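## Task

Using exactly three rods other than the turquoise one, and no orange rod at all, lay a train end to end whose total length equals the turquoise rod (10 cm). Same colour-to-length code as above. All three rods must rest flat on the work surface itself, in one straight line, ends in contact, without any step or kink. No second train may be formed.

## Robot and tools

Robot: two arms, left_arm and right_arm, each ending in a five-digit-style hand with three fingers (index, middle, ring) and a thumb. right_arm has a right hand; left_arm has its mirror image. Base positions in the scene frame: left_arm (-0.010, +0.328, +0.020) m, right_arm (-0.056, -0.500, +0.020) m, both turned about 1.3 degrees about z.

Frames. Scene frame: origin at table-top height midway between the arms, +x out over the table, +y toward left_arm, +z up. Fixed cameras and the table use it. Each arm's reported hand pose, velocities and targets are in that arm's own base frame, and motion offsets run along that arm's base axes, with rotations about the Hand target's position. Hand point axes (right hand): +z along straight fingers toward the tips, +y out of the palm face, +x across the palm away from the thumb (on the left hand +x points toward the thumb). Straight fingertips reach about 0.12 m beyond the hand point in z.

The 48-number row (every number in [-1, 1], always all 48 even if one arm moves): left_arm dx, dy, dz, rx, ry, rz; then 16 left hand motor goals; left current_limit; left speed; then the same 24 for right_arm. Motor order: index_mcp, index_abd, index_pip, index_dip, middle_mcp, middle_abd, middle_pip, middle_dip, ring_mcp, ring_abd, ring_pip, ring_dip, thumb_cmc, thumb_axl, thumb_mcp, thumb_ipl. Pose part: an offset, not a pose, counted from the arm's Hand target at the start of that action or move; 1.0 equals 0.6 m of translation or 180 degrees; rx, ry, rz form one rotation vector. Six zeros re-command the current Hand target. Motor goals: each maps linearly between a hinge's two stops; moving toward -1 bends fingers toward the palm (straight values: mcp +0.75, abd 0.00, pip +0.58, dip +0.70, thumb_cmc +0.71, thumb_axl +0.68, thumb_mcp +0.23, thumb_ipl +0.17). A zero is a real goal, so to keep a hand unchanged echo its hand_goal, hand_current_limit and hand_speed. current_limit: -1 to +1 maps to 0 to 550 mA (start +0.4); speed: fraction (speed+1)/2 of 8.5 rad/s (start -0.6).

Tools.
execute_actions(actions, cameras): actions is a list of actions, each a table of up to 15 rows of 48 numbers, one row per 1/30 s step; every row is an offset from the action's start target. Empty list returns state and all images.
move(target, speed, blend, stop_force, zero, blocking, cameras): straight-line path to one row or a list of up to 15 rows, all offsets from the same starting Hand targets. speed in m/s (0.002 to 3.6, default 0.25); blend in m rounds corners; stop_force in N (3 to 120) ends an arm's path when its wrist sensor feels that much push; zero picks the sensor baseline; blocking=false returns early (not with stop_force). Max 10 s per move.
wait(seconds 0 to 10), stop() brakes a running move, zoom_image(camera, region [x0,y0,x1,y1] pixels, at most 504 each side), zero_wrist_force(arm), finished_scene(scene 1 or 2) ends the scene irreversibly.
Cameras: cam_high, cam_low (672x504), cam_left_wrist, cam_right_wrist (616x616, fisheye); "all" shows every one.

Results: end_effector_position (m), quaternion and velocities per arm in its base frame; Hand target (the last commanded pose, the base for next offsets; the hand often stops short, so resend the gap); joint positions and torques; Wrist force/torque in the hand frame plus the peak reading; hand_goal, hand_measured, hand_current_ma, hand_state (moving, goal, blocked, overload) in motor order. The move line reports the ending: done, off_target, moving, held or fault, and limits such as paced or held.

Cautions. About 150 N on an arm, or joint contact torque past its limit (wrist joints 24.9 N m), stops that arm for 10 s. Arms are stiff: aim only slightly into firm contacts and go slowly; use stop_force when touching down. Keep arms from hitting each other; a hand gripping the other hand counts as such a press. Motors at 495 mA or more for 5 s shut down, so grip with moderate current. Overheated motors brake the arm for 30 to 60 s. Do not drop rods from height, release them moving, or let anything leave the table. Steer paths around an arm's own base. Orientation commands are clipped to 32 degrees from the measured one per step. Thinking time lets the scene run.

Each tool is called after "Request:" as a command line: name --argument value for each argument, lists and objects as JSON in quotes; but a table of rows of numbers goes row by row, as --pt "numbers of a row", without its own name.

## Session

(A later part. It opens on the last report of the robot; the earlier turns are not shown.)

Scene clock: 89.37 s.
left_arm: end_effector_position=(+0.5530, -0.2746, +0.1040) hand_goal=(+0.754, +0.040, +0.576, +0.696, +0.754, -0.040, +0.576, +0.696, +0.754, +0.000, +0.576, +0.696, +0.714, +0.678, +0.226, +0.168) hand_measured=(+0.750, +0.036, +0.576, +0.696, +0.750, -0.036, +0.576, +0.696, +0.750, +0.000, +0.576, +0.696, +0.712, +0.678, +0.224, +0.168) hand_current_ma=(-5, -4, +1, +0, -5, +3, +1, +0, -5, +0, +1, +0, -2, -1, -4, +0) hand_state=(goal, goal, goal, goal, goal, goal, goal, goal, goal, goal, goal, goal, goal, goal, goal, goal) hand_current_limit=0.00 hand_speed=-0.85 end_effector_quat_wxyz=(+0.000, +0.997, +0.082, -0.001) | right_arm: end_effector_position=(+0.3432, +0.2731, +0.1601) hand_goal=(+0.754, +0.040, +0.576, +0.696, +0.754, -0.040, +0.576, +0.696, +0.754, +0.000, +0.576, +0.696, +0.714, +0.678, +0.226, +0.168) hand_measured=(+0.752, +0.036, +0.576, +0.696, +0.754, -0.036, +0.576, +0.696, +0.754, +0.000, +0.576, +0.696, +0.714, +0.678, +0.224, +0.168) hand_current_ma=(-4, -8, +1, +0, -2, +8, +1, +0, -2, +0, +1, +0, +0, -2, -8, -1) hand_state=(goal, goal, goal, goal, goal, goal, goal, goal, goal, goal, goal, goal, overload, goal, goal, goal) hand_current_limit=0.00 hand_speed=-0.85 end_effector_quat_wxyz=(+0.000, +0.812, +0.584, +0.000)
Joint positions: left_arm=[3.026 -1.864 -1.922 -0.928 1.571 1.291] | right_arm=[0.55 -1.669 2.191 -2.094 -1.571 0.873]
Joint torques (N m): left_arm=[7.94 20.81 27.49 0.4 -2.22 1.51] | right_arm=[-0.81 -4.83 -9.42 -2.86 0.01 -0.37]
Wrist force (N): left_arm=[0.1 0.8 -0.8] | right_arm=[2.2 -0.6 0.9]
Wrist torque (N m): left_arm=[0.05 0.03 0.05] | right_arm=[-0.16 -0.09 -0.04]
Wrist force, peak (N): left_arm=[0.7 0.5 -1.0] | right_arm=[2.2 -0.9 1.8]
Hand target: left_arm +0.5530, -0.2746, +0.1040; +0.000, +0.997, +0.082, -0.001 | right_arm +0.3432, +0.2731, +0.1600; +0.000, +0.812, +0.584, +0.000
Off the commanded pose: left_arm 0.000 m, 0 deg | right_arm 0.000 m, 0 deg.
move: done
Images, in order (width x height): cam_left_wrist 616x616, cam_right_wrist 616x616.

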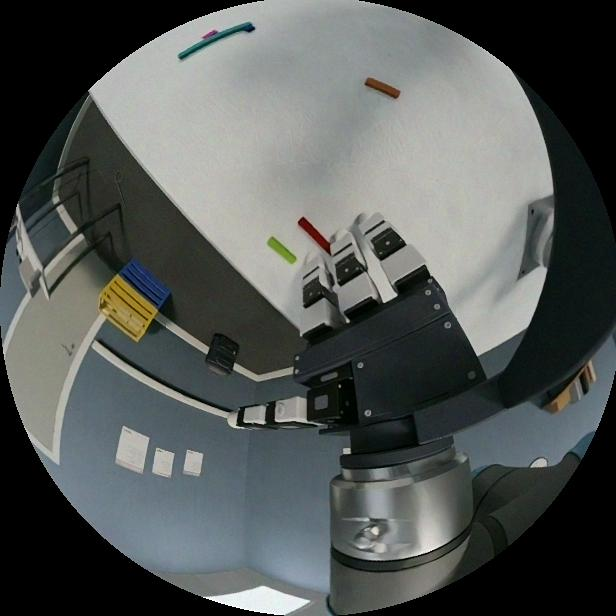

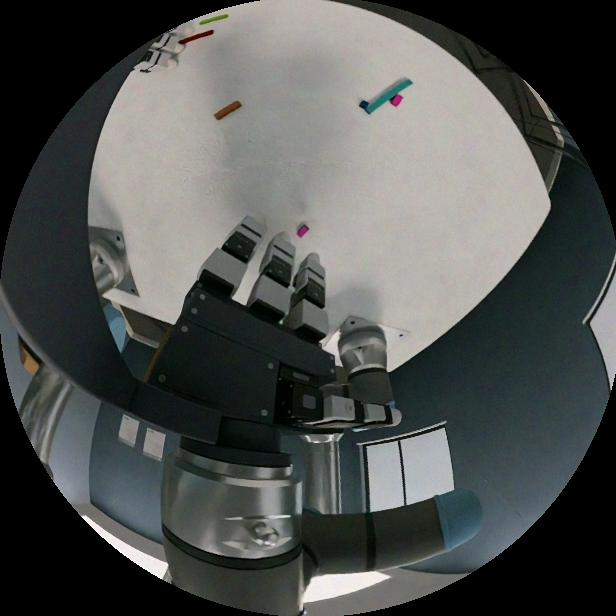

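Request:
move --target '[0.0055, -0.0335, 0, 0, 0, 0, 0.754, 0.04, 0.576, 0.696, 0.754, -0.04, 0.576, 0.696, 0.754, 0, 0.576, 0.696, 0.714, 0.678, 0.226, 0.168, 0.0, -0.85, 0.3847, 0.0262, 0, 0, 0, 0, 0.754, 0.0, 0.576, 0.696, 0.27, 0.0, 0.576, 0.696, 0.27, 0, 0.576, 0.696, 0.714, 0.678, 0.226, 0.168, 0.0, -0.6]' --speed 0.15

Request:
move --target '[0, 0, 0, 0, 0, 0, 0.754, -0.14, 0.576, 0.696, 0.754, 0.14, 0.576, 0.696, 0.754, 0, 0.576, 0.696, 0.714, 0.678, 0.226, 0.168, 0.0, -0.85, 0, 0, 0, 0, 0, 0, 0.754, 0.0, 0.576, 0.696, 0.27, 0.0, 0.576, 0.696, 0.27, 0, 0.576, 0.696, 0.714, 0.678, 0.226, 0.168, 0.0, -0.6]' --speed 0.15 --cameras '["cam_right_wrist", "cam_high"]'

Request:
zoom_image --camera "cam_right_wrist" --region '[280, 200, 360, 280]'

Scene clock: 107.43 s.
left_arm: end_effector_position=(+0.5563, -0.2947, +0.1040) hand_goal=(+0.754, +0.040, +0.576, +0.696, +0.754, -0.040, +0.576, +0.696, +0.754, +0.000, +0.576, +0.696, +0.714, +0.678, +0.226, +0.168) hand_measured=(+0.750, +0.036, +0.576, +0.696, +0.750, -0.036, +0.576, +0.696, +0.750, +0.000, +0.576, +0.696, +0.712, +0.678, +0.224, +0.168) hand_current_ma=(-5, -4, +1, +0, -5, +3, +1, +0, -5, +0, +1, +0, -2, -1, -4, +0) hand_state=(goal, goal, goal, goal, goal, goal, goal, goal, goal, goal, goal, goal, goal, goal, goal, goal) hand_current_limit=0.00 hand_speed=-0.85 end_effector_quat_wxyz=(+0.000, +0.997, +0.082, -0.001) | right_arm: end_effector_position=(+0.5740, +0.2888, +0.1599) hand_goal=(+0.754, +0.000, +0.576, +0.696, +0.270, +0.000, +0.576, +0.696, +0.270, +0.000, +0.576, +0.696, +0.714, +0.678, +0.226, +0.168) hand_measured=(+0.752, +0.004, +0.576, +0.696, +0.280, -0.004, +0.576, +0.696, +0.280, +0.000, +0.576, +0.696, +0.714, +0.678, +0.224, +0.168) hand_current_ma=(-4, +7, +1, +0, +30, -6, +1, +0, +29, +0, +1, +0, +0, -2, -8, -1) hand_state=(goal, goal, goal, goal, goal, goal, goal, goal, goal, goal, goal, goal, overload, goal, goal, goal) hand_current_limit=0.00 hand_speed=-0.60 end_effector_quat_wxyz=(+0.000, +0.812, +0.584, +0.000)
Joint positions: left_arm=[2.989 -1.886 -1.892 -0.936 1.571 1.255] | right_arm=[0.37 -1.24 1.702 -2.033 -1.571 0.693]
Joint torques (N m): left_arm=[5.14 37.04 12.46 1.76 -1.98 1.44] | right_arm=[11.89 -39.73 -21.21 -5.11 -2.25 1.34]
Wrist force (N): left_arm=[0.2 0.2 -0.5] | right_arm=[2.2 -0.8 0.4]
Wrist torque (N m): left_arm=[-0.06 0.02 0.05] | right_arm=[-0.11 -0.09 0.11]
Wrist force, peak (N): left_arm=[0.0 1.1 -0.9] | right_arm=[2.8 0.8 0.6]
Hand target: left_arm +0.5563, -0.2947, +0.1040; +0.000, +0.997, +0.082, -0.001 | right_arm +0.5740, +0.2888, +0.1600; +0.000, +0.812, +0.584, +0.000
Off the commanded pose: left_arm 0.000 m, 0 deg | right_arm 0.000 m, 0 deg.
move: done

Scene clock: 107.93 s.
left_arm: end_effector_position=(+0.5563, -0.2947, +0.1040) hand_goal=(+0.754, -0.140, +0.576, +0.696, +0.754, +0.140, +0.576, +0.696, +0.754, +0.000, +0.576, +0.696, +0.714, +0.678, +0.226, +0.168) hand_measured=(+0.750, -0.082, +0.576, +0.696, +0.750, +0.086, +0.576, +0.696, +0.750, +0.000, +0.576, +0.696, +0.712, +0.678, +0.224, +0.168) hand_current_ma=(-5, +136, +1, +0, -5, -126, +1, +0, -5, +0, +1, +0, -2, -1, -4, +0) hand_state=(goal, blocked, goal, goal, goal, blocked, goal, goal, goal, goal, goal, goal, goal, goal, goal, goal) hand_current_limit=0.00 hand_speed=-0.85 end_effector_quat_wxyz=(+0.000, +0.997, +0.082, -0.001) | right_arm: end_effector_position=(+0.5740, +0.2888, +0.1600) hand_goal=(+0.754, +0.000, +0.576, +0.696, +0.270, +0.000, +0.576, +0.696, +0.270, +0.000, +0.576, +0.696, +0.714, +0.678, +0.226, +0.168) hand_measured=(+0.752, +0.004, +0.576, +0.696, +0.280, -0.004, +0.576, +0.696, +0.280, +0.000, +0.576, +0.696, +0.714, +0.678, +0.224, +0.168) hand_current_ma=(-4, +7, +1, +0, +30, -6, +1, +0, +29, +0, +1, +0, +0, -2, -8, -1) hand_state=(goal, goal, goal, goal, goal, goal, goal, goal, goal, goal, goal, goal, overload, goal, goal, goal) hand_current_limit=0.00 hand_speed=-0.60 end_effector_quat_wxyz=(+0.000, +0.812, +0.584, +0.000)
Joint positions: left_arm=[2.99 -1.885 -1.892 -0.936 1.571 1.255] | right_arm=[0.37 -1.24 1.702 -2.033 -1.571 0.693]
Joint torques (N m): left_arm=[7.29 40.77 10.76 3.61 -1.72 1.41] | right_arm=[11.98 -40.94 -32.28 -5.28 -2.18 1.46]
Wrist force (N): left_arm=[0.0 0.4 -0.5] | right_arm=[2.3 -0.7 0.6]
Wrist torque (N m): left_arm=[-0.04 0.03 0.03] | right_arm=[-0.12 -0.12 0.12]
Wrist force, peak (N): left_arm=[0.3 0.5 -0.8] | right_arm=[2.3 -0.7 0.6]
Hand target: left_arm +0.5563, -0.2947, +0.1040; +0.000, +0.997, +0.082, -0.001 | right_arm +0.5740, +0.2888, +0.1600; +0.000, +0.812, +0.584, +0.000
Off the commanded pose: left_arm 0.000 m, 0 deg | right_arm 0.000 m, 0 deg.
move: done
Images, in order (width x height): cam_high 672x504, cam_right_wrist 616x616.

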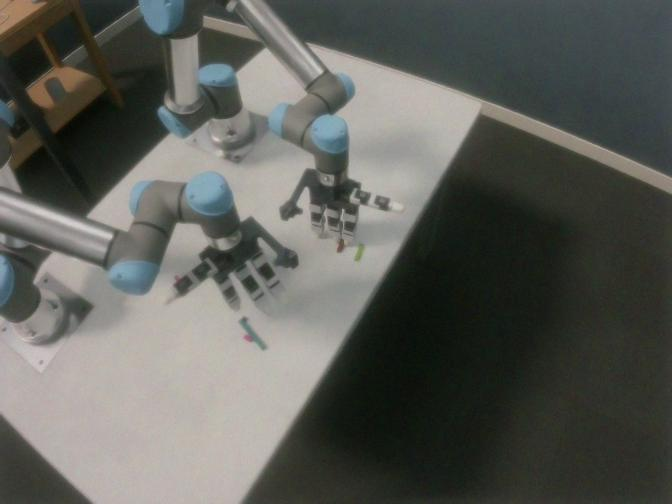

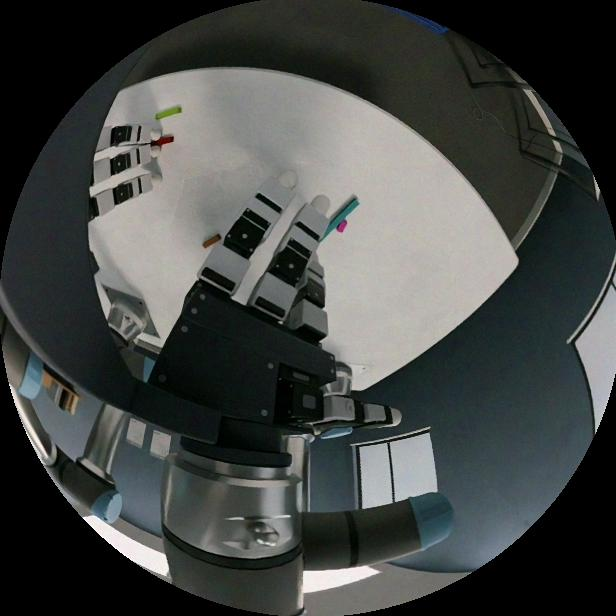

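Scaled by 6.300 from the camera's 616x616 image, which has a finer 880x880 frame.

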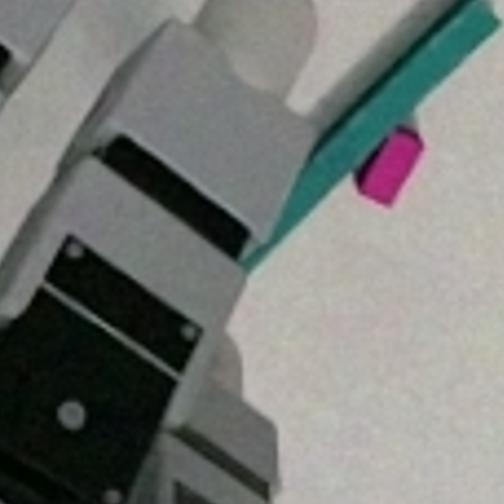

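Request:
move --pt "0 0 0.052 0 0 0 0.754 -0.14 0.576 0.696 0.754 0.14 0.576 0.696 0.754 0 0.576 0.696 0.714 0.678 0.226 0.168 0.0 -0.85 0 0 0 0 0 0 0.27 0.0 0.576 0.696 0.27 0.0 0.576 0.696 0.754 0 0.576 0.696 0.714 0.678 0.226 0.168 0.0 -0.6" --pt "-0.557 -0.4003 0.052 0 0 0.345 0.754 -0.14 0.576 0.696 0.754 0.14 0.576 0.696 0.754 0 0.576 0.696 0.714 0.678 0.226 0.168 0.0 -0.85 -0.0482 -0.1438 0 0 0 0 0.27 0.0 0.576 0.696 0.27 0.0 0.576 0.696 0.754 0 0.576 0.696 0.714 0.678 0.226 0.168 0.0 -0.6" --speed '[0.1, 0.25]' --blend '[0.01, 0]' --cameras '["cam_left_wrist", "cam_right_wrist", "cam_high"]'

Request:
zoom_image --camera "cam_right_wrist" --region '[240, 180, 320, 260]'

Request:
zoom_image --camera "cam_left_wrist" --region '[280, 180, 360, 260]'

Scene clock: 115.80 s.
left_arm: end_effector_position=(+0.5016, -0.3334, +0.1351) hand_goal=(+0.754, -0.140, +0.576, +0.696, +0.754, +0.140, +0.576, +0.696, +0.754, +0.000, +0.576, +0.696, +0.714, +0.678, +0.226, +0.168) hand_measured=(+0.752, -0.084, +0.576, +0.696, +0.752, +0.086, +0.576, +0.696, +0.752, +0.000, +0.576, +0.696, +0.714, +0.678, +0.222, +0.168) hand_current_ma=(-3, +129, +0, +0, -2, -126, +0, +0, -3, +0, +0, +0, -1, -1, -6, +0) hand_state=(goal, blocked, goal, goal, goal, blocked, goal, goal, goal, goal, goal, goal, goal, goal, goal, goal) hand_current_limit=0.00 hand_speed=-0.85 end_effector_quat_wxyz=(+0.000, +0.986, +0.168, -0.001) | right_arm: end_effector_position=(+0.5672, +0.2684, +0.1600) hand_goal=(+0.270, +0.000, +0.576, +0.696, +0.270, +0.000, +0.576, +0.696, +0.754, +0.000, +0.576, +0.696, +0.714, +0.678, +0.226, +0.168) hand_measured=(+0.282, +0.004, +0.576, +0.696, +0.280, -0.004, +0.576, +0.696, +0.750, +0.000, +0.576, +0.696, +0.714, +0.678, +0.224, +0.168) hand_current_ma=(+38, +7, +1, +0, +30, -6, +1, +0, -11, +0, +1, +0, +0, -2, -8, -1) hand_state=(goal, goal, goal, goal, goal, goal, goal, goal, goal, goal, goal, goal, overload, goal, goal, goal) hand_current_limit=0.00 hand_speed=-0.60 end_effector_quat_wxyz=(+0.000, +0.812, +0.584, +0.000) end_effector_velocity=(+0.001, +0.002, +0.001) end_effector_angular_velocity=(+0.001, -0.004, +0.000)
Joint positions: left_arm=[2.877 -1.754 -1.969 -0.991 1.569 0.968] | right_arm=[0.341 -1.277 1.753 -2.047 -1.571 0.664]
Joint velocities: left_arm=[within noise] | right_arm=[0.003 0.002 -0.005 -0.001 0 0.003]
Joint torques (N m): left_arm=[8.78 17.3 28.15 0.47 1.89 -1.06] | right_arm=[12.37 -20.65 -35.1 -3.34 -1.89 0.55]
Wrist force (N): left_arm=[0.5 -0.3 -0.3] | right_arm=[2.2 -0.9 0.7]
Wrist torque (N m): left_arm=[-0.17 -0.01 -0.01] | right_arm=[-0.14 -0.09 0.14]
Wrist force, peak (N): left_arm=[-7.3 4.1 -1.7] | right_arm=[2.6 -0.7 0.7]
Hand target: left_arm +0.5017, -0.3334, +0.1350; +0.000, +0.986, +0.168, -0.001 (not the last commanded pose) | right_arm +0.5672, +0.2686, +0.1600; +0.000, +0.812, +0.584, +0.000 (not the last commanded pose)
Off the commanded pose: left_arm 0.345 m, 52 deg | right_arm 0.069 m, 0 deg.
move: held (left_arm; a check stopped the path), off_target (right_arm; braked when a check withheld steps of left_arm); path passed 1 of 2 targets; blend cut to 0 m at target 1; limits=held
pose unreachable (left arm): on one or more control steps of this call, first in action 0 (counted from 0), this arm could not follow its commanded pose, so it was not sent that pose on those steps. It may still have moved: this result reports where it is.
cause: moving toward the commanded pose would bring a part of the arm too close to another arm (a part of this arm just beyond joint 6 (wrist 3) and a part of the right arm just beyond its joint 6 (wrist 3), 17 mm apart when this arm was first held).
Images, in order (width x height): cam_high 672x504, cam_left_wrist 616x616, cam_right_wrist 616x616.

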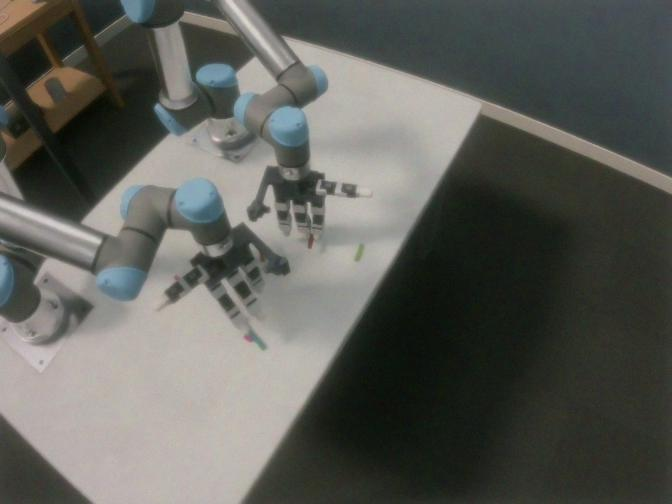

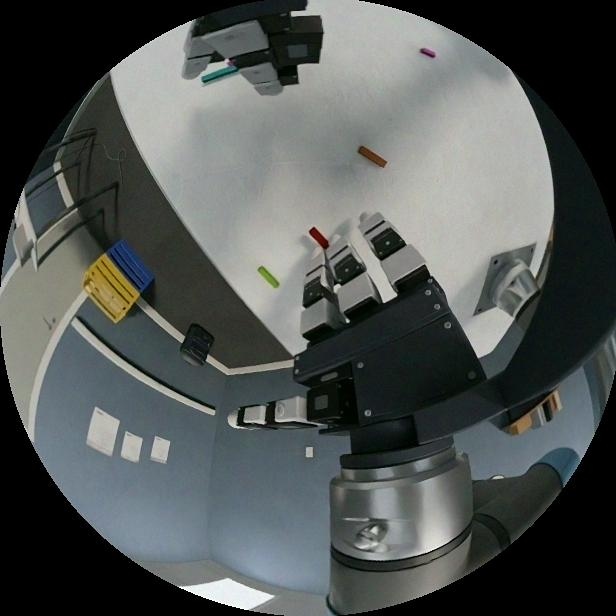

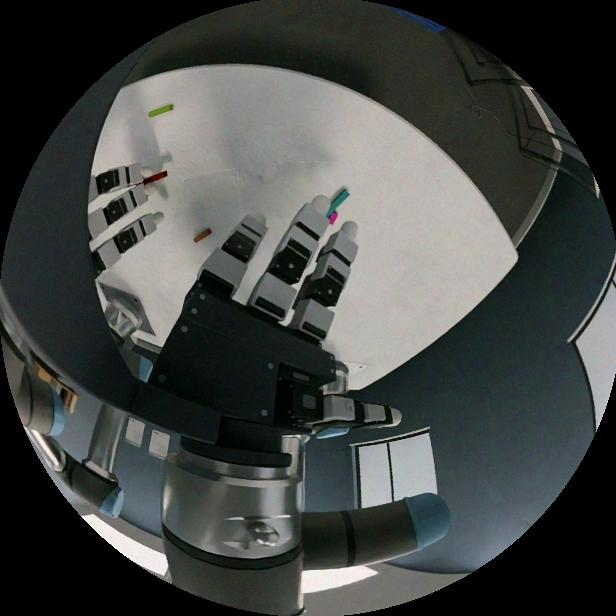

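Scaled by 6.300 from the camera's 616x616 image, which has a finer 880x880 frame.

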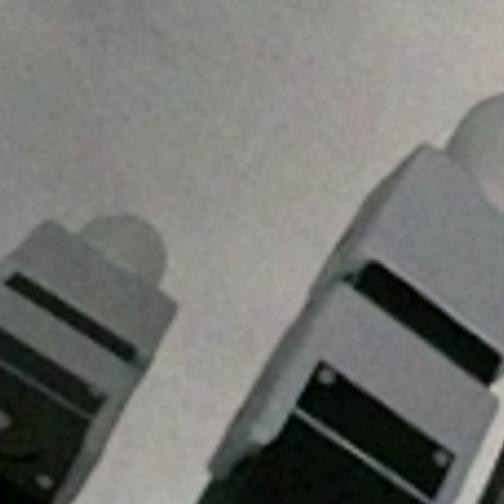

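Scaled by 6.300 from the camera's 616x616 image, which has a finer 880x880 frame.

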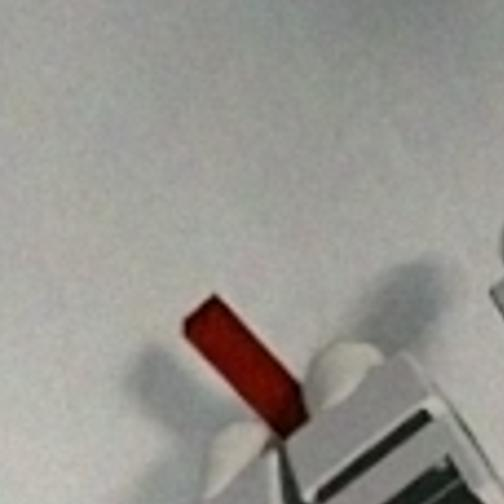

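Request:
move --target '[0, 0, 0, 0, 0, 0, 0.754, -0.14, 0.576, 0.696, 0.754, 0.14, 0.576, 0.696, 0.754, 0, 0.576, 0.696, 0.714, 0.678, 0.226, 0.168, 0.0, -0.85, -0.0368, -0.1102, 0, 0, 0, 0, 0.27, 0.0, 0.576, 0.696, 0.27, 0.0, 0.576, 0.696, 0.754, 0, 0.576, 0.696, 0.714, 0.678, 0.226, 0.168, 0.0, -0.6]' --speed 0.2 --cameras '["cam_right_wrist"]'

Request:
move --pt "-0.30 0.03 0 0 0 0.17 0.754 -0.14 0.576 0.696 0.754 0.14 0.576 0.696 0.754 0 0.576 0.696 0.714 0.678 0.226 0.168 0.0 -0.85 0 0 0 0 0 0 0.27 0.0 0.576 0.696 0.27 0.0 0.576 0.696 0.754 0 0.576 0.696 0.714 0.678 0.226 0.168 0.0 -0.6" --pt "-0.466 -0.3358 0 0 0 0.2897 0.754 -0.14 0.576 0.696 0.754 0.14 0.576 0.696 0.754 0 0.576 0.696 0.714 0.678 0.226 0.168 0.0 -0.85 0 0 0 0 0 0 0.27 0.0 0.576 0.696 0.27 0.0 0.576 0.696 0.754 0 0.576 0.696 0.714 0.678 0.226 0.168 0.0 -0.6" --speed 0.3 --blend '[0.05, 0]' --cameras '["cam_left_wrist", "cam_high"]'

Request:
zoom_image --camera "cam_left_wrist" --region '[260, 160, 340, 240]'

Scene clock: 120.60 s.
left_arm: end_effector_position=(+0.5017, -0.3334, +0.1350) hand_goal=(+0.754, -0.140, +0.576, +0.696, +0.754, +0.140, +0.576, +0.696, +0.754, +0.000, +0.576, +0.696, +0.714, +0.678, +0.226, +0.168) hand_measured=(+0.752, -0.084, +0.576, +0.696, +0.752, +0.086, +0.576, +0.696, +0.752, +0.000, +0.576, +0.696, +0.714, +0.678, +0.222, +0.168) hand_current_ma=(-3, +129, +0, +0, -2, -126, +0, +0, -3, +0, +0, +0, -1, -1, -6, +0) hand_state=(goal, blocked, goal, goal, goal, blocked, goal, goal, goal, goal, goal, goal, goal, goal, goal, goal) hand_current_limit=0.00 hand_speed=-0.85 end_effector_quat_wxyz=(+0.000, +0.986, +0.168, -0.001) | right_arm: end_effector_position=(+0.5452, +0.2025, +0.1600) hand_goal=(+0.270, +0.000, +0.576, +0.696, +0.270, +0.000, +0.576, +0.696, +0.754, +0.000, +0.576, +0.696, +0.714, +0.678, +0.226, +0.168) hand_measured=(+0.282, +0.002, +0.576, +0.696, +0.280, -0.002, +0.576, +0.696, +0.750, +0.000, +0.576, +0.696, +0.714, +0.678, +0.224, +0.168) hand_current_ma=(+37, +6, +1, +0, +30, -6, +1, +0, -10, +0, +1, +0, +0, -2, -8, -1) hand_state=(goal, goal, goal, goal, goal, goal, goal, goal, goal, goal, goal, goal, overload, goal, goal, goal) hand_current_limit=0.00 hand_speed=-0.60 end_effector_quat_wxyz=(+0.000, +0.812, +0.584, +0.000)
Joint positions: left_arm=[2.877 -1.754 -1.969 -0.991 1.569 0.968] | right_arm=[0.237 -1.393 1.902 -2.08 -1.571 0.56]
Joint torques (N m): left_arm=[9.18 17.03 28.25 0.58 1.81 -1.3] | right_arm=[4.12 -23.45 -27.26 -0.11 1.99 0.08]
Wrist force (N): left_arm=[0.7 -0.4 -0.4] | right_arm=[2.2 -0.7 0.7]
Wrist torque (N m): left_arm=[-0.18 -0.03 0.01] | right_arm=[-0.11 -0.09 -0.03]
Wrist force, peak (N): left_arm=[0.7 -0.6 -0.6] | right_arm=[3.7 -1.0 0.7]
Hand target: left_arm +0.5017, -0.3334, +0.1350; +0.000, +0.986, +0.168, -0.001 | right_arm +0.5451, +0.2025, +0.1600; +0.000, +0.812, +0.584, +0.000
Off the commanded pose: left_arm 0.000 m, 0 deg | right_arm 0.000 m, 0 deg.
move: done
Images, in order (width x height): cam_right_wrist 616x616.

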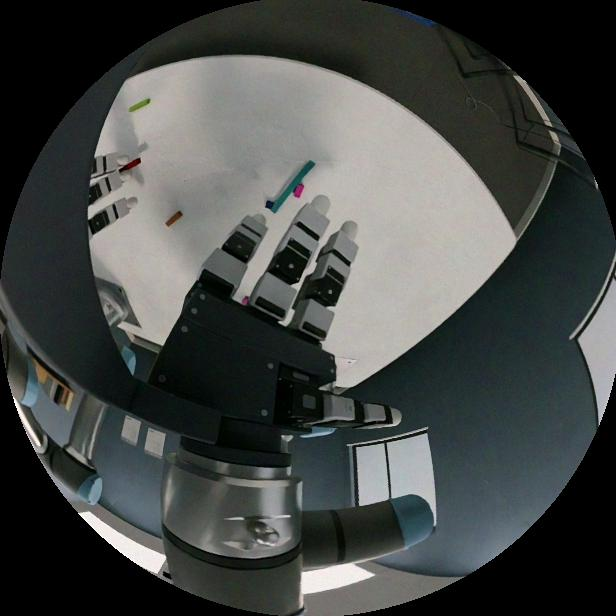

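Scene clock: 122.83 s.
left_arm: end_effector_position=(+0.2221, -0.5347, +0.1350) hand_goal=(+0.754, -0.140, +0.576, +0.696, +0.754, +0.140, +0.576, +0.696, +0.754, +0.000, +0.576, +0.696, +0.714, +0.678, +0.226, +0.168) hand_measured=(+0.752, -0.084, +0.576, +0.696, +0.752, +0.086, +0.576, +0.696, +0.752, +0.000, +0.576, +0.696, +0.714, +0.678, +0.222, +0.168) hand_current_ma=(-3, +129, +0, +0, -2, -126, +0, +0, -2, +0, +0, +0, -1, -1, -6, +0) hand_state=(goal, blocked, goal, goal, goal, blocked, goal, goal, goal, goal, goal, goal, goal, goal, goal, goal) hand_current_limit=0.00 hand_speed=-0.85 end_effector_quat_wxyz=(+0.001, +0.811, +0.584, -0.001) end_effector_velocity=(+0.000, -0.001, +0.000) end_effector_angular_velocity=(-0.001, +0.001, +0.004) | right_arm: end_effector_position=(+0.5451, +0.2025, +0.1600) hand_goal=(+0.270, +0.000, +0.576, +0.696, +0.270, +0.000, +0.576, +0.696, +0.754, +0.000, +0.576, +0.696, +0.714, +0.678, +0.226, +0.168) hand_measured=(+0.282, +0.002, +0.576, +0.696, +0.280, -0.002, +0.576, +0.696, +0.750, +0.000, +0.576, +0.696, +0.714, +0.678, +0.224, +0.168) hand_current_ma=(+37, +6, +1, +0, +30, -6, +1, +0, -10, +0, +1, +0, +0, -2, -8, -1) hand_state=(goal, goal, goal, goal, goal, goal, goal, goal, goal, goal, goal, goal, overload, goal, goal, goal) hand_current_limit=0.00 hand_speed=-0.60 end_effector_quat_wxyz=(+0.000, +0.812, +0.584, +0.000)
Joint positions: left_arm=[2.067 -1.806 -1.905 -1 1.569 -0.753] | right_arm=[0.237 -1.393 1.902 -2.08 -1.571 0.56]
Joint velocities: left_arm=[-0.001 -0.002 0.002 0 -0.001 -0.005] | right_arm=[within noise]
Joint torques (N m): left_arm=[-6.41 19.38 29.33 4.43 -1.97 -1.28] | right_arm=[1.24 -17.36 -12.61 -0.15 1.96 -0.69]
Wrist force (N): left_arm=[0.4 -0.5 -0.9] | right_arm=[2.1 -0.6 0.7]
Wrist torque (N m): left_arm=[-0.11 0.01 0.00] | right_arm=[-0.10 -0.08 -0.04]
Wrist force, peak (N): left_arm=[-2.4 -0.6 -0.4] | right_arm=[2.4 -0.9 0.8]
Hand target: left_arm +0.2221, -0.5349, +0.1350; +0.001, +0.811, +0.584, -0.001 | right_arm +0.5451, +0.2025, +0.1600; +0.000, +0.812, +0.584, +0.000
Off the commanded pose: left_arm 0.000 m, 0 deg | right_arm 0.000 m, 0 deg.
move: done
Images, in order (width x height): cam_high 672x504, cam_left_wrist 616x616.

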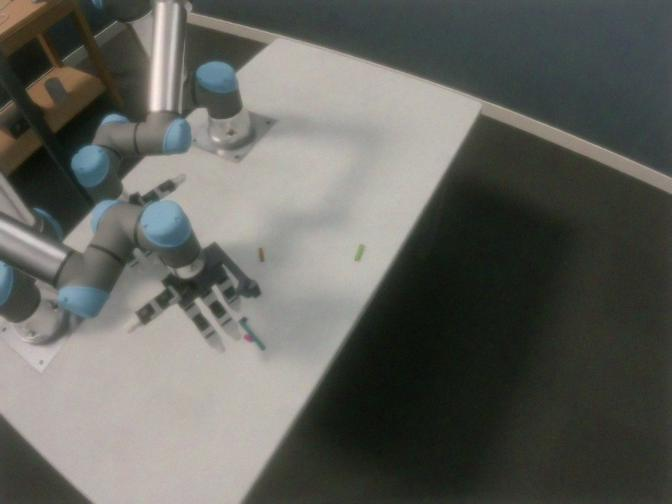

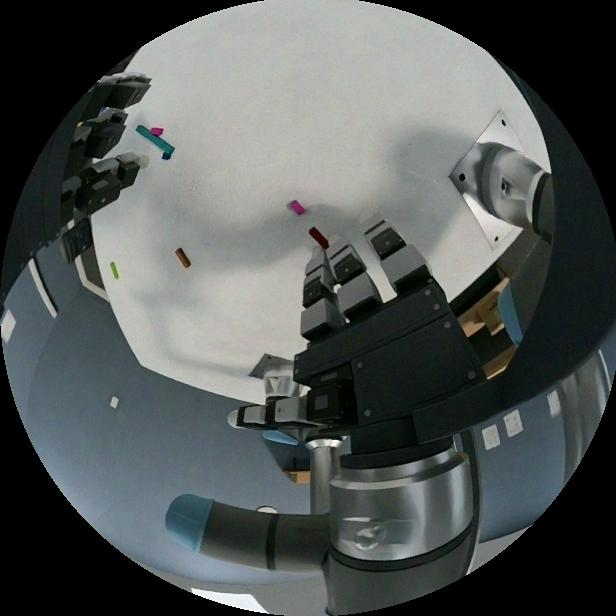

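Scaled by 6.300 from the camera's 616x616 image, which has a finer 880x880 frame.

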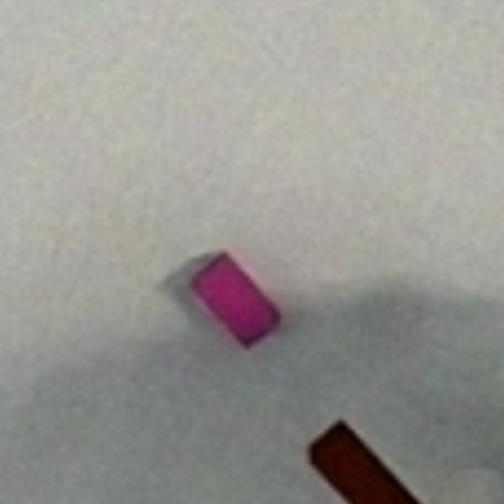

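Request:
move --pt "0.028 -0.0138 0 0 0 0 0.754 -0.14 0.576 0.696 0.754 0.14 0.576 0.696 0.754 0 0.576 0.696 0.714 0.678 0.226 0.168 0.0 -0.85 0 0 0 0 0 0 0.27 0.0 0.576 0.696 0.27 0.0 0.576 0.696 0.754 0 0.576 0.696 0.714 0.678 0.226 0.168 0.0 -0.6" --pt "0.028 -0.0138 -0.0513 0 0 0 0.754 -0.14 0.576 0.696 0.754 0.14 0.576 0.696 0.754 0 0.576 0.696 0.714 0.678 0.226 0.168 0.0 -0.85 0 0 0 0 0 0 0.27 0.0 0.576 0.696 0.27 0.0 0.576 0.696 0.754 0 0.576 0.696 0.714 0.678 0.226 0.168 0.0 -0.6" --speed '[0.08, 0.04]' --cameras '["cam_left_wrist", "cam_right_wrist"]'

Request:
zoom_image --camera "cam_left_wrist" --region '[280, 190, 340, 250]'

Request:
zoom_image --camera "cam_right_wrist" --region '[255, 150, 325, 220]'

Scene clock: 131.27 s.
left_arm: end_effector_position=(+0.2388, -0.5431, +0.1041) hand_goal=(+0.754, -0.140, +0.576, +0.696, +0.754, +0.140, +0.576, +0.696, +0.754, +0.000, +0.576, +0.696, +0.714, +0.678, +0.226, +0.168) hand_measured=(+0.752, -0.084, +0.576, +0.696, +0.752, +0.086, +0.576, +0.696, +0.752, +0.000, +0.576, +0.696, +0.714, +0.678, +0.222, +0.168) hand_current_ma=(-3, +129, +0, +0, -2, -126, +0, +0, -2, +0, +0, +0, -1, -1, -6, +0) hand_state=(goal, blocked, goal, goal, goal, blocked, goal, goal, goal, goal, goal, goal, goal, goal, goal, goal) hand_current_limit=0.00 hand_speed=-0.85 end_effector_quat_wxyz=(+0.001, +0.811, +0.584, -0.001) end_effector_velocity=(+0.000, +0.000, +0.001) end_effector_angular_velocity=(+0.001, +0.001, +0.000) | right_arm: end_effector_position=(+0.5451, +0.2025, +0.1600) hand_goal=(+0.270, +0.000, +0.576, +0.696, +0.270, +0.000, +0.576, +0.696, +0.754, +0.000, +0.576, +0.696, +0.714, +0.678, +0.226, +0.168) hand_measured=(+0.282, +0.002, +0.576, +0.696, +0.280, -0.002, +0.576, +0.696, +0.750, +0.000, +0.576, +0.696, +0.714, +0.678, +0.224, +0.168) hand_current_ma=(+37, +6, +1, +0, +30, -6, +1, +0, -10, +0, +1, +0, +0, -2, -8, -1) hand_state=(goal, goal, goal, goal, goal, goal, goal, goal, goal, goal, goal, goal, overload, goal, goal, goal) hand_current_limit=0.00 hand_speed=-0.60 end_effector_quat_wxyz=(+0.000, +0.812, +0.584, +0.000)
Joint positions: left_arm=[2.086 -1.876 -1.906 -0.929 1.569 -0.733] | right_arm=[0.237 -1.393 1.902 -2.08 -1.571 0.56]
Joint velocities: left_arm=[0 0.002 0.002 -0.005 0 0] | right_arm=[within noise]
Joint torques (N m): left_arm=[-9.4 39.96 27.22 0.24 -1.79 -1.41] | right_arm=[-9.78 -16.3 -13.09 -0.26 1.98 -0.63]
Wrist force (N): left_arm=[0.7 -0.3 -1.0] | right_arm=[2.4 -0.6 0.7]
Wrist torque (N m): left_arm=[-0.08 -0.05 0.00] | right_arm=[-0.09 -0.11 -0.02]
Wrist force, peak (N): left_arm=[0.7 -0.3 -1.1] | right_arm=[2.4 -0.9 0.9]
Hand target: left_arm +0.2389, -0.5431, +0.1042; +0.001, +0.811, +0.584, -0.001 | right_arm +0.5451, +0.2025, +0.1600; +0.000, +0.812, +0.584, +0.000
Off the commanded pose: left_arm 0.000 m, 0 deg | right_arm 0.000 m, 0 deg.
move: done
Images, in order (width x height): cam_left_wrist 616x616, cam_right_wrist 616x616.

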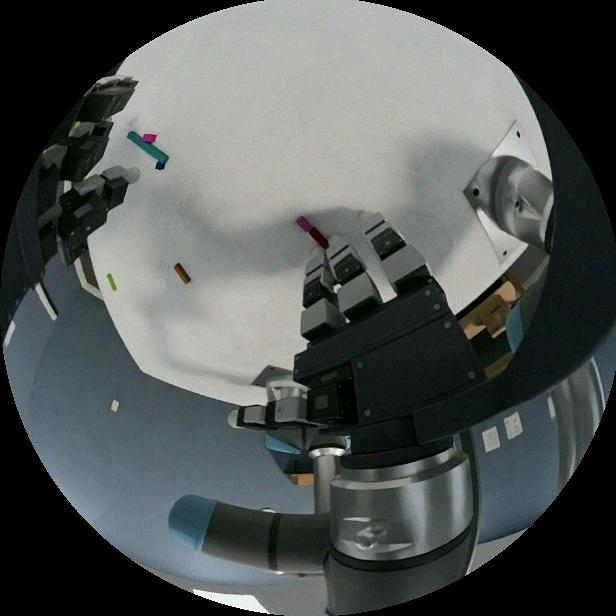

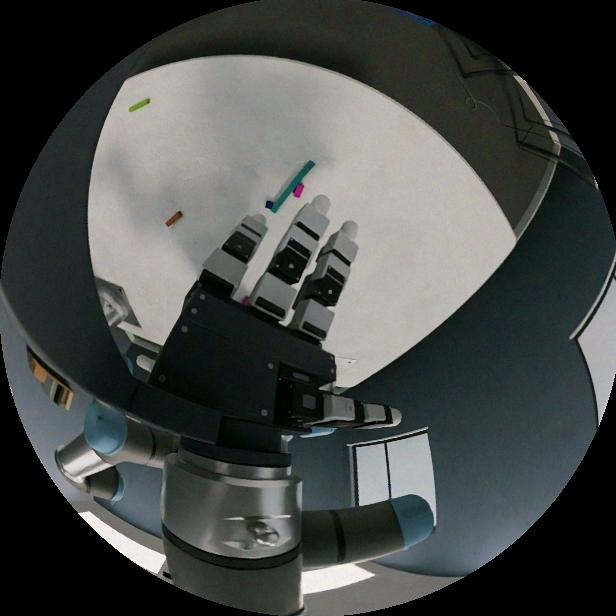

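Scaled by 8.400 from the camera's 616x616 image, which has a finer 880x880 frame.

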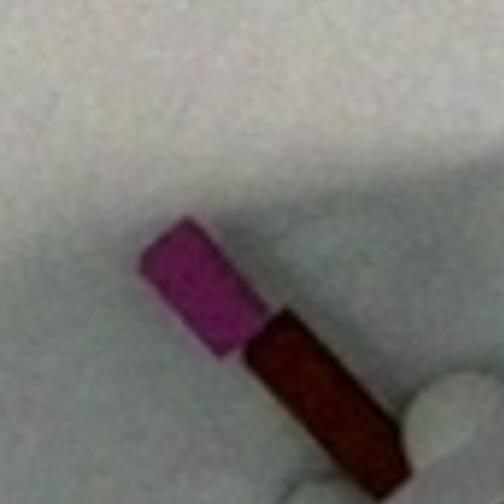

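Scaled by 7.200 from the camera's 616x616 image, which has a finer 880x880 frame.

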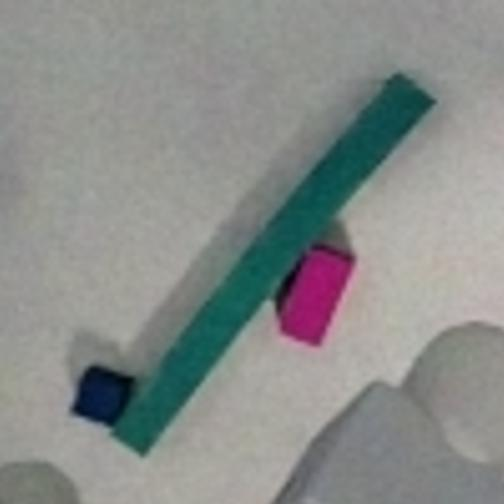

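Request:
move --pt "0.0006 0.007 0 0 0 0 0.754 -0.14 0.576 0.696 0.754 0.14 0.576 0.696 0.754 0 0.576 0.696 0.714 0.678 0.226 0.168 0.0 -0.85 0.0083 0.002 0 0 0 0 0.27 0.0 0.576 0.696 0.27 0.0 0.576 0.696 0.754 0 0.576 0.696 0.714 0.678 0.226 0.168 0.0 -0.6" --pt "0.0083 0.0036 0 0 0 0 0.754 -0.14 0.576 0.696 0.754 0.14 0.576 0.696 0.754 0 0.576 0.696 0.714 0.678 0.226 0.168 0.0 -0.85 0.0083 0.002 -0.0667 0 0 0 0.27 0.0 0.576 0.696 0.27 0.0 0.576 0.696 0.754 0 0.576 0.696 0.714 0.678 0.226 0.168 0.0 -0.6" --speed '[0.03, 0.04]'

Request:
move --target '[0, 0, 0, 0, 0, 0, 0.754, 0.04, 0.576, 0.696, 0.754, -0.04, 0.576, 0.696, 0.754, 0, 0.576, 0.696, 0.714, 0.678, 0.226, 0.168, 0.0, -0.85, 0, 0, -0.025, 0, 0, 0, 0.27, 0.0, 0.576, 0.696, 0.27, 0.0, 0.576, 0.696, 0.754, 0, 0.576, 0.696, 0.714, 0.678, 0.226, 0.168, 0.0, -0.6]' --speed 0.01 --stop_force 4 --cameras '["cam_left_wrist", "cam_right_wrist"]'

Request:
zoom_image --camera "cam_left_wrist" --region '[280, 190, 340, 250]'

Request:
zoom_image --camera "cam_right_wrist" --region '[235, 170, 305, 240]'

Scene clock: 149.13 s.
left_arm: end_effector_position=(+0.2439, -0.5410, +0.1043) hand_goal=(+0.754, -0.140, +0.576, +0.696, +0.754, +0.140, +0.576, +0.696, +0.754, +0.000, +0.576, +0.696, +0.714, +0.678, +0.226, +0.168) hand_measured=(+0.752, -0.084, +0.576, +0.696, +0.752, +0.086, +0.576, +0.696, +0.752, +0.000, +0.576, +0.696, +0.714, +0.678, +0.222, +0.168) hand_current_ma=(-3, +129, +0, +0, -2, -126, +0, +0, -2, +0, +0, +0, -1, -1, -6, +0) hand_state=(goal, blocked, goal, goal, goal, blocked, goal, goal, goal, goal, goal, goal, goal, goal, goal, goal) hand_current_limit=0.00 hand_speed=-0.85 end_effector_quat_wxyz=(+0.001, +0.811, +0.584, -0.001) | right_arm: end_effector_position=(+0.5500, +0.2036, +0.1196) hand_goal=(+0.270, +0.000, +0.576, +0.696, +0.270, +0.000, +0.576, +0.696, +0.754, +0.000, +0.576, +0.696, +0.714, +0.678, +0.226, +0.168) hand_measured=(+0.282, +0.002, +0.576, +0.696, +0.280, -0.002, +0.576, +0.696, +0.750, +0.000, +0.576, +0.696, +0.714, +0.678, +0.224, +0.168) hand_current_ma=(+37, +6, +1, +0, +30, -6, +1, +0, -10, +0, +1, +0, +0, -2, -8, -1) hand_state=(goal, goal, goal, goal, goal, goal, goal, goal, goal, goal, goal, goal, overload, goal, goal, goal) hand_current_limit=0.00 hand_speed=-0.60 end_effector_quat_wxyz=(+0.000, +0.812, +0.584, +0.000) end_effector_velocity=(-0.001, -0.001, +0.000) end_effector_angular_velocity=(-0.001, +0.005, -0.002)
Joint positions: left_arm=[2.096 -1.874 -1.908 -0.929 1.569 -0.723] | right_arm=[0.237 -1.328 1.941 -2.183 -1.571 0.56]
Joint velocities: left_arm=[within noise] | right_arm=[-0.002 -0.002 -0.001 0.008 0 0]
Joint torques (N m): left_arm=[4.2 26.58 20.3 0.73 0.59 0.65] | right_arm=[-9.89 -43.54 -33.79 -0.28 1.84 -0.28]
Wrist force (N): left_arm=[0.9 -0.3 -0.5] | right_arm=[2.1 -0.7 0.8]
Wrist torque (N m): left_arm=[-0.11 -0.04 0.01] | right_arm=[-0.12 -0.08 -0.04]
Wrist force, peak (N): left_arm=[0.9 -0.5 -0.9] | right_arm=[2.3 -0.8 1.0]
Hand target: left_arm +0.2439, -0.5410, +0.1042; +0.001, +0.811, +0.584, -0.001 | right_arm +0.5501, +0.2037, +0.1200; +0.000, +0.812, +0.584, +0.000
Off the commanded pose: left_arm 0.000 m, 0 deg | right_arm 0.000 m, 0 deg.
move: done

Scene clock: 151.03 s.
left_arm: end_effector_position=(+0.2439, -0.5410, +0.1042) hand_goal=(+0.754, +0.040, +0.576, +0.696, +0.754, -0.040, +0.576, +0.696, +0.754, +0.000, +0.576, +0.696, +0.714, +0.678, +0.226, +0.168) hand_measured=(+0.752, +0.036, +0.576, +0.696, +0.752, -0.036, +0.576, +0.696, +0.752, +0.000, +0.576, +0.696, +0.714, +0.678, +0.222, +0.168) hand_current_ma=(-3, -4, +0, +0, -2, +3, +0, +0, -2, +0, +0, +0, -1, -1, -6, +0) hand_state=(goal, goal, goal, goal, goal, goal, goal, goal, goal, goal, goal, goal, goal, goal, goal, goal) hand_current_limit=0.00 hand_speed=-0.85 end_effector_quat_wxyz=(+0.001, +0.811, +0.584, -0.001) | right_arm: end_effector_position=(+0.5501, +0.2037, +0.1121) hand_goal=(+0.270, +0.000, +0.576, +0.696, +0.270, +0.000, +0.576, +0.696, +0.754, +0.000, +0.576, +0.696, +0.714, +0.678, +0.226, +0.168) hand_measured=(+0.282, +0.002, +0.576, +0.696, +0.280, -0.002, +0.576, +0.696, +0.750, +0.000, +0.576, +0.696, +0.714, +0.678, +0.224, +0.168) hand_current_ma=(+37, +6, +1, +0, +30, -6, +1, +0, -8, +1, +0, +0, +0, -2, -8, -1) hand_state=(goal, goal, goal, goal, goal, goal, goal, goal, goal, goal, goal, goal, overload, goal, goal, goal) hand_current_limit=0.00 hand_speed=-0.60 end_effector_quat_wxyz=(+0.000, +0.812, +0.584, +0.000)
Joint positions: left_arm=[2.096 -1.874 -1.908 -0.929 1.569 -0.723] | right_arm=[0.237 -1.317 1.95 -2.204 -1.571 0.56]
Joint torques (N m): left_arm=[-5.22 39.32 10.77 3.62 -0.63 -1.27] | right_arm=[-8.42 -41.12 -31.38 -0.02 1.18 0.04]
Wrist force (N): left_arm=[0.7 -0.5 -0.8] | right_arm=[2.1 -0.8 -3.6]
Wrist torque (N m): left_arm=[-0.12 -0.03 -0.01] | right_arm=[0.20 0.22 -0.05]
Wrist force, peak (N): left_arm=[0.9 -0.3 -1.0] | right_arm=[1.9 -1.0 -8.7]
Hand target: left_arm +0.2439, -0.5410, +0.1042; +0.001, +0.811, +0.584, -0.001 | right_arm +0.5501, +0.2037, +0.1121; +0.000, +0.812, +0.584, +0.000 (not the last commanded pose)
Off the commanded pose: left_arm 0.000 m, 0 deg | right_arm 0.007 m, 0 deg.
move: contact (right_arm)
Images, in order (width x height): cam_left_wrist 616x616, cam_right_wrist 616x616.

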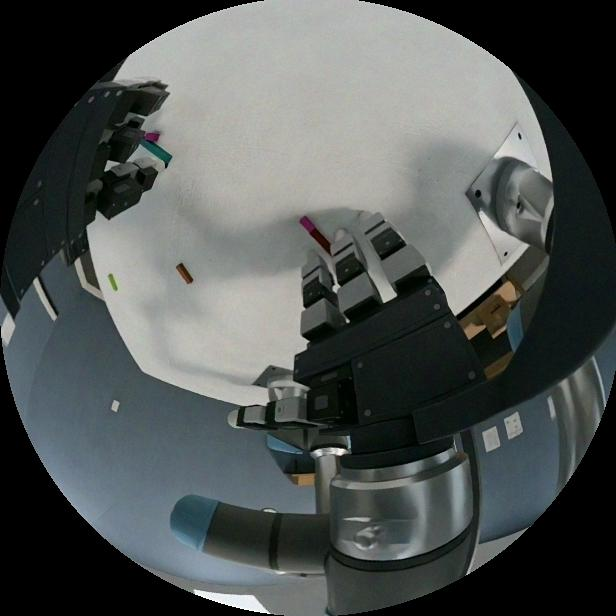

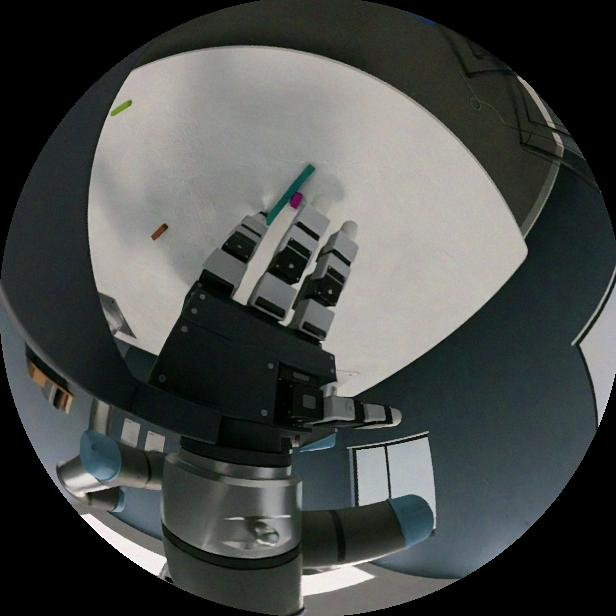

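Scaled by 8.400 from the camera's 616x616 image, which has a finer 880x880 frame.

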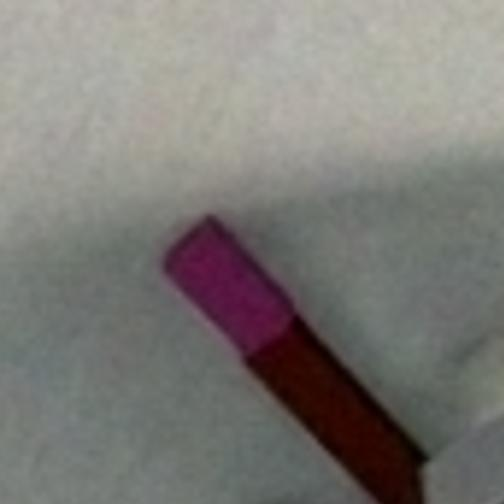

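Scaled by 7.200 from the camera's 616x616 image, which has a finer 880x880 frame.

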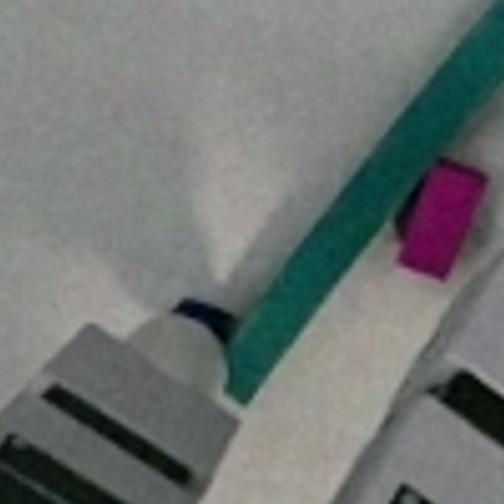

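Request:
move --target '[0.049, -0.035, 0, 0, 0, -0.0306, 0.754, 0.04, 0.576, 0.696, 0.754, -0.04, 0.576, 0.696, 0.754, 0, 0.576, 0.696, 0.714, 0.678, 0.226, 0.168, 0.0, -0.85, 0.0148, 0.0442, 0, 0, 0, 0, 0.27, 0.0, 0.576, 0.696, 0.27, 0.0, 0.576, 0.696, 0.754, 0, 0.576, 0.696, 0.714, 0.678, 0.226, 0.168, 0.0, -0.6]' --speed 0.04

Request:
move --target '[0, 0, 0, 0, 0, 0, 0.754, -0.12, 0.576, 0.696, 0.754, 0.12, 0.576, 0.696, 0.754, 0, 0.576, 0.696, 0.714, 0.678, 0.226, 0.168, 0.0, -0.9, 0, 0, 0.08, 0, 0, 0, 0.27, 0.0, 0.576, 0.696, 0.27, 0.0, 0.576, 0.696, 0.754, 0, 0.576, 0.696, 0.714, 0.678, 0.226, 0.168, 0.0, -0.6]' --speed 0.08 --cameras '["cam_left_wrist", "cam_right_wrist"]'

Request:
zoom_image --camera "cam_left_wrist" --region '[290, 200, 350, 260]'

Request:
zoom_image --camera "cam_right_wrist" --region '[235, 170, 305, 240]'

Scene clock: 155.97 s.
left_arm: end_effector_position=(+0.2734, -0.5620, +0.1042) hand_goal=(+0.754, +0.040, +0.576, +0.696, +0.754, -0.040, +0.576, +0.696, +0.754, +0.000, +0.576, +0.696, +0.714, +0.678, +0.226, +0.168) hand_measured=(+0.752, +0.036, +0.576, +0.696, +0.752, -0.036, +0.576, +0.696, +0.752, +0.000, +0.576, +0.696, +0.714, +0.678, +0.222, +0.168) hand_current_ma=(-3, -4, +0, +0, -2, +3, +0, +0, -2, +0, +0, +0, -1, -1, -6, +0) hand_state=(goal, goal, goal, goal, goal, goal, goal, goal, goal, goal, goal, goal, goal, goal, goal, goal) hand_current_limit=0.00 hand_speed=-0.85 end_effector_quat_wxyz=(+0.001, +0.839, +0.545, -0.001) | right_arm: end_effector_position=(+0.5590, +0.2304, +0.1121) hand_goal=(+0.270, +0.000, +0.576, +0.696, +0.270, +0.000, +0.576, +0.696, +0.754, +0.000, +0.576, +0.696, +0.714, +0.678, +0.226, +0.168) hand_measured=(+0.282, +0.002, +0.576, +0.696, +0.280, -0.002, +0.576, +0.696, +0.752, +0.014, +0.576, +0.696, +0.714, +0.678, +0.224, +0.168) hand_current_ma=(+37, +6, +1, +0, +30, -6, +1, +0, -7, +38, +0, +0, +0, -2, -8, -1) hand_state=(goal, goal, goal, goal, goal, goal, goal, goal, goal, goal, goal, goal, overload, goal, goal, goal) hand_current_limit=0.00 hand_speed=-0.60 end_effector_quat_wxyz=(+0.000, +0.812, +0.584, +0.000)
Joint positions: left_arm=[2.132 -1.918 -1.845 -0.948 1.569 -0.591] | right_arm=[0.281 -1.274 1.891 -2.188 -1.571 0.604]
Joint torques (N m): left_arm=[-6.56 41.44 10.68 2.53 -2.14 -1.43] | right_arm=[-10.59 -41.64 -5.6 -1.48 1.41 -0.7]
Wrist force (N): left_arm=[0.8 -0.6 -0.7] | right_arm=[1.3 -0.8 -3.6]
Wrist torque (N m): left_arm=[-0.18 -0.07 0.06] | right_arm=[0.20 0.12 -0.11]
Wrist force, peak (N): left_arm=[1.2 -0.9 -0.8] | right_arm=[2.1 -1.0 -3.9]
Hand target: left_arm +0.2733, -0.5620, +0.1042; +0.001, +0.839, +0.545, -0.001 | right_arm +0.5590, +0.2302, +0.1121; +0.000, +0.812, +0.584, +0.000
Off the commanded pose: left_arm 0.000 m, 0 deg | right_arm 0.000 m, 0 deg.
move: done

Scene clock: 156.97 s.
left_arm: end_effector_position=(+0.2733, -0.5620, +0.1042) hand_goal=(+0.754, -0.120, +0.576, +0.696, +0.754, +0.120, +0.576, +0.696, +0.754, +0.000, +0.576, +0.696, +0.714, +0.678, +0.226, +0.168) hand_measured=(+0.752, -0.080, +0.576, +0.696, +0.754, +0.084, +0.576, +0.696, +0.752, +0.000, +0.576, +0.696, +0.714, +0.678, +0.222, +0.168) hand_current_ma=(-3, +82, +0, +0, +0, -75, +0, +0, -2, +0, +0, +0, -1, -1, -6, +0) hand_state=(goal, blocked, goal, goal, goal, blocked, goal, goal, goal, goal, goal, goal, goal, goal, goal, goal) hand_current_limit=0.00 hand_speed=-0.90 end_effector_quat_wxyz=(+0.001, +0.839, +0.545, -0.001) | right_arm: end_effector_position=(+0.5591, +0.2302, +0.1603) hand_goal=(+0.270, +0.000, +0.576, +0.696, +0.270, +0.000, +0.576, +0.696, +0.754, +0.000, +0.576, +0.696, +0.714, +0.678, +0.226, +0.168) hand_measured=(+0.282, +0.002, +0.576, +0.696, +0.280, -0.002, +0.576, +0.696, +0.750, +0.002, +0.576, +0.696, +0.714, +0.678, +0.224, +0.168) hand_current_ma=(+37, +6, +1, +0, +30, -6, +1, +0, -8, +6, -1, +0, +0, -2, -9, -1) hand_state=(goal, goal, goal, goal, goal, goal, goal, goal, goal, goal, goal, goal, overload, goal, goal, goal) hand_current_limit=0.00 hand_speed=-0.60 end_effector_quat_wxyz=(+0.000, +0.812, +0.584, +0.000)
Joint positions: left_arm=[2.132 -1.918 -1.846 -0.948 1.569 -0.591] | right_arm=[0.281 -1.336 1.83 -2.065 -1.571 0.603]
Joint torques (N m): left_arm=[-9.84 43.01 11.29 4.3 -1.81 1.32] | right_arm=[-11.26 -19.35 -8.18 -4.63 -0.61 -1.15]
Wrist force (N): left_arm=[0.6 -0.6 -0.5] | right_arm=[2.1 -0.7 0.8]
Wrist torque (N m): left_arm=[-0.21 -0.02 0.03] | right_arm=[-0.13 -0.08 -0.06]
Wrist force, peak (N): left_arm=[0.9 -0.5 -0.9] | right_arm=[1.2 -0.8 -3.8]
Hand target: left_arm +0.2733, -0.5620, +0.1042; +0.001, +0.839, +0.545, -0.001 | right_arm +0.5590, +0.2302, +0.1601; +0.000, +0.812, +0.584, +0.000
Off the commanded pose: left_arm 0.000 m, 0 deg | right_arm 0.000 m, 0 deg.
move: done
Images, in order (width x height): cam_left_wrist 616x616, cam_right_wrist 616x616.

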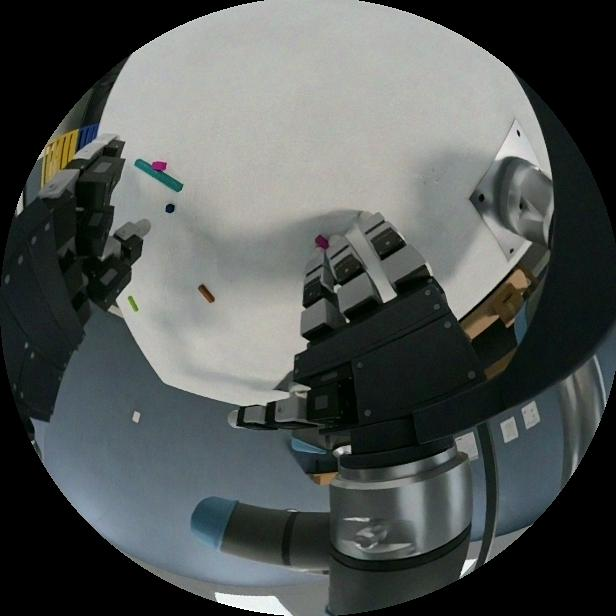

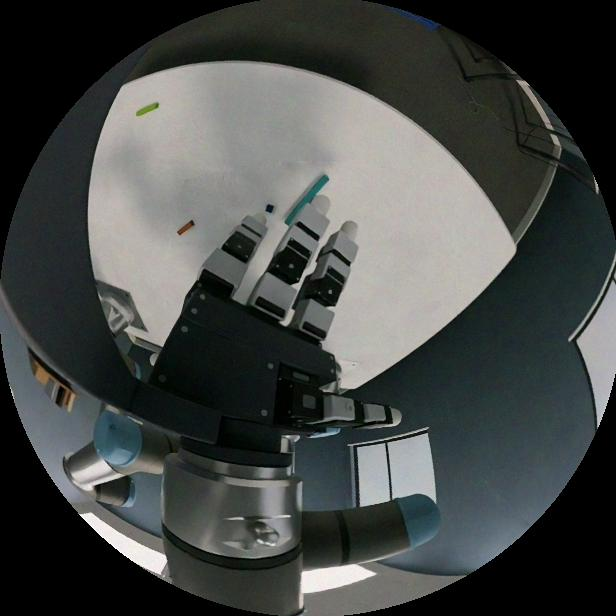

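Scaled by 8.400 from the camera's 616x616 image, which has a finer 880x880 frame.

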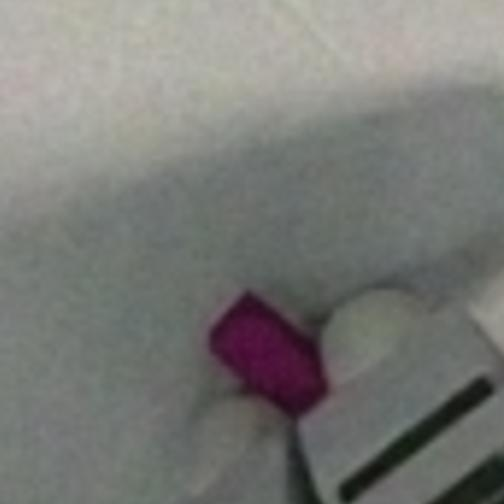

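Scaled by 7.200 from the camera's 616x616 image, which has a finer 880x880 frame.

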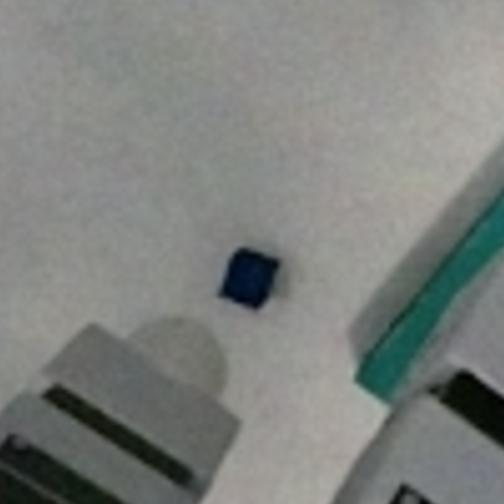

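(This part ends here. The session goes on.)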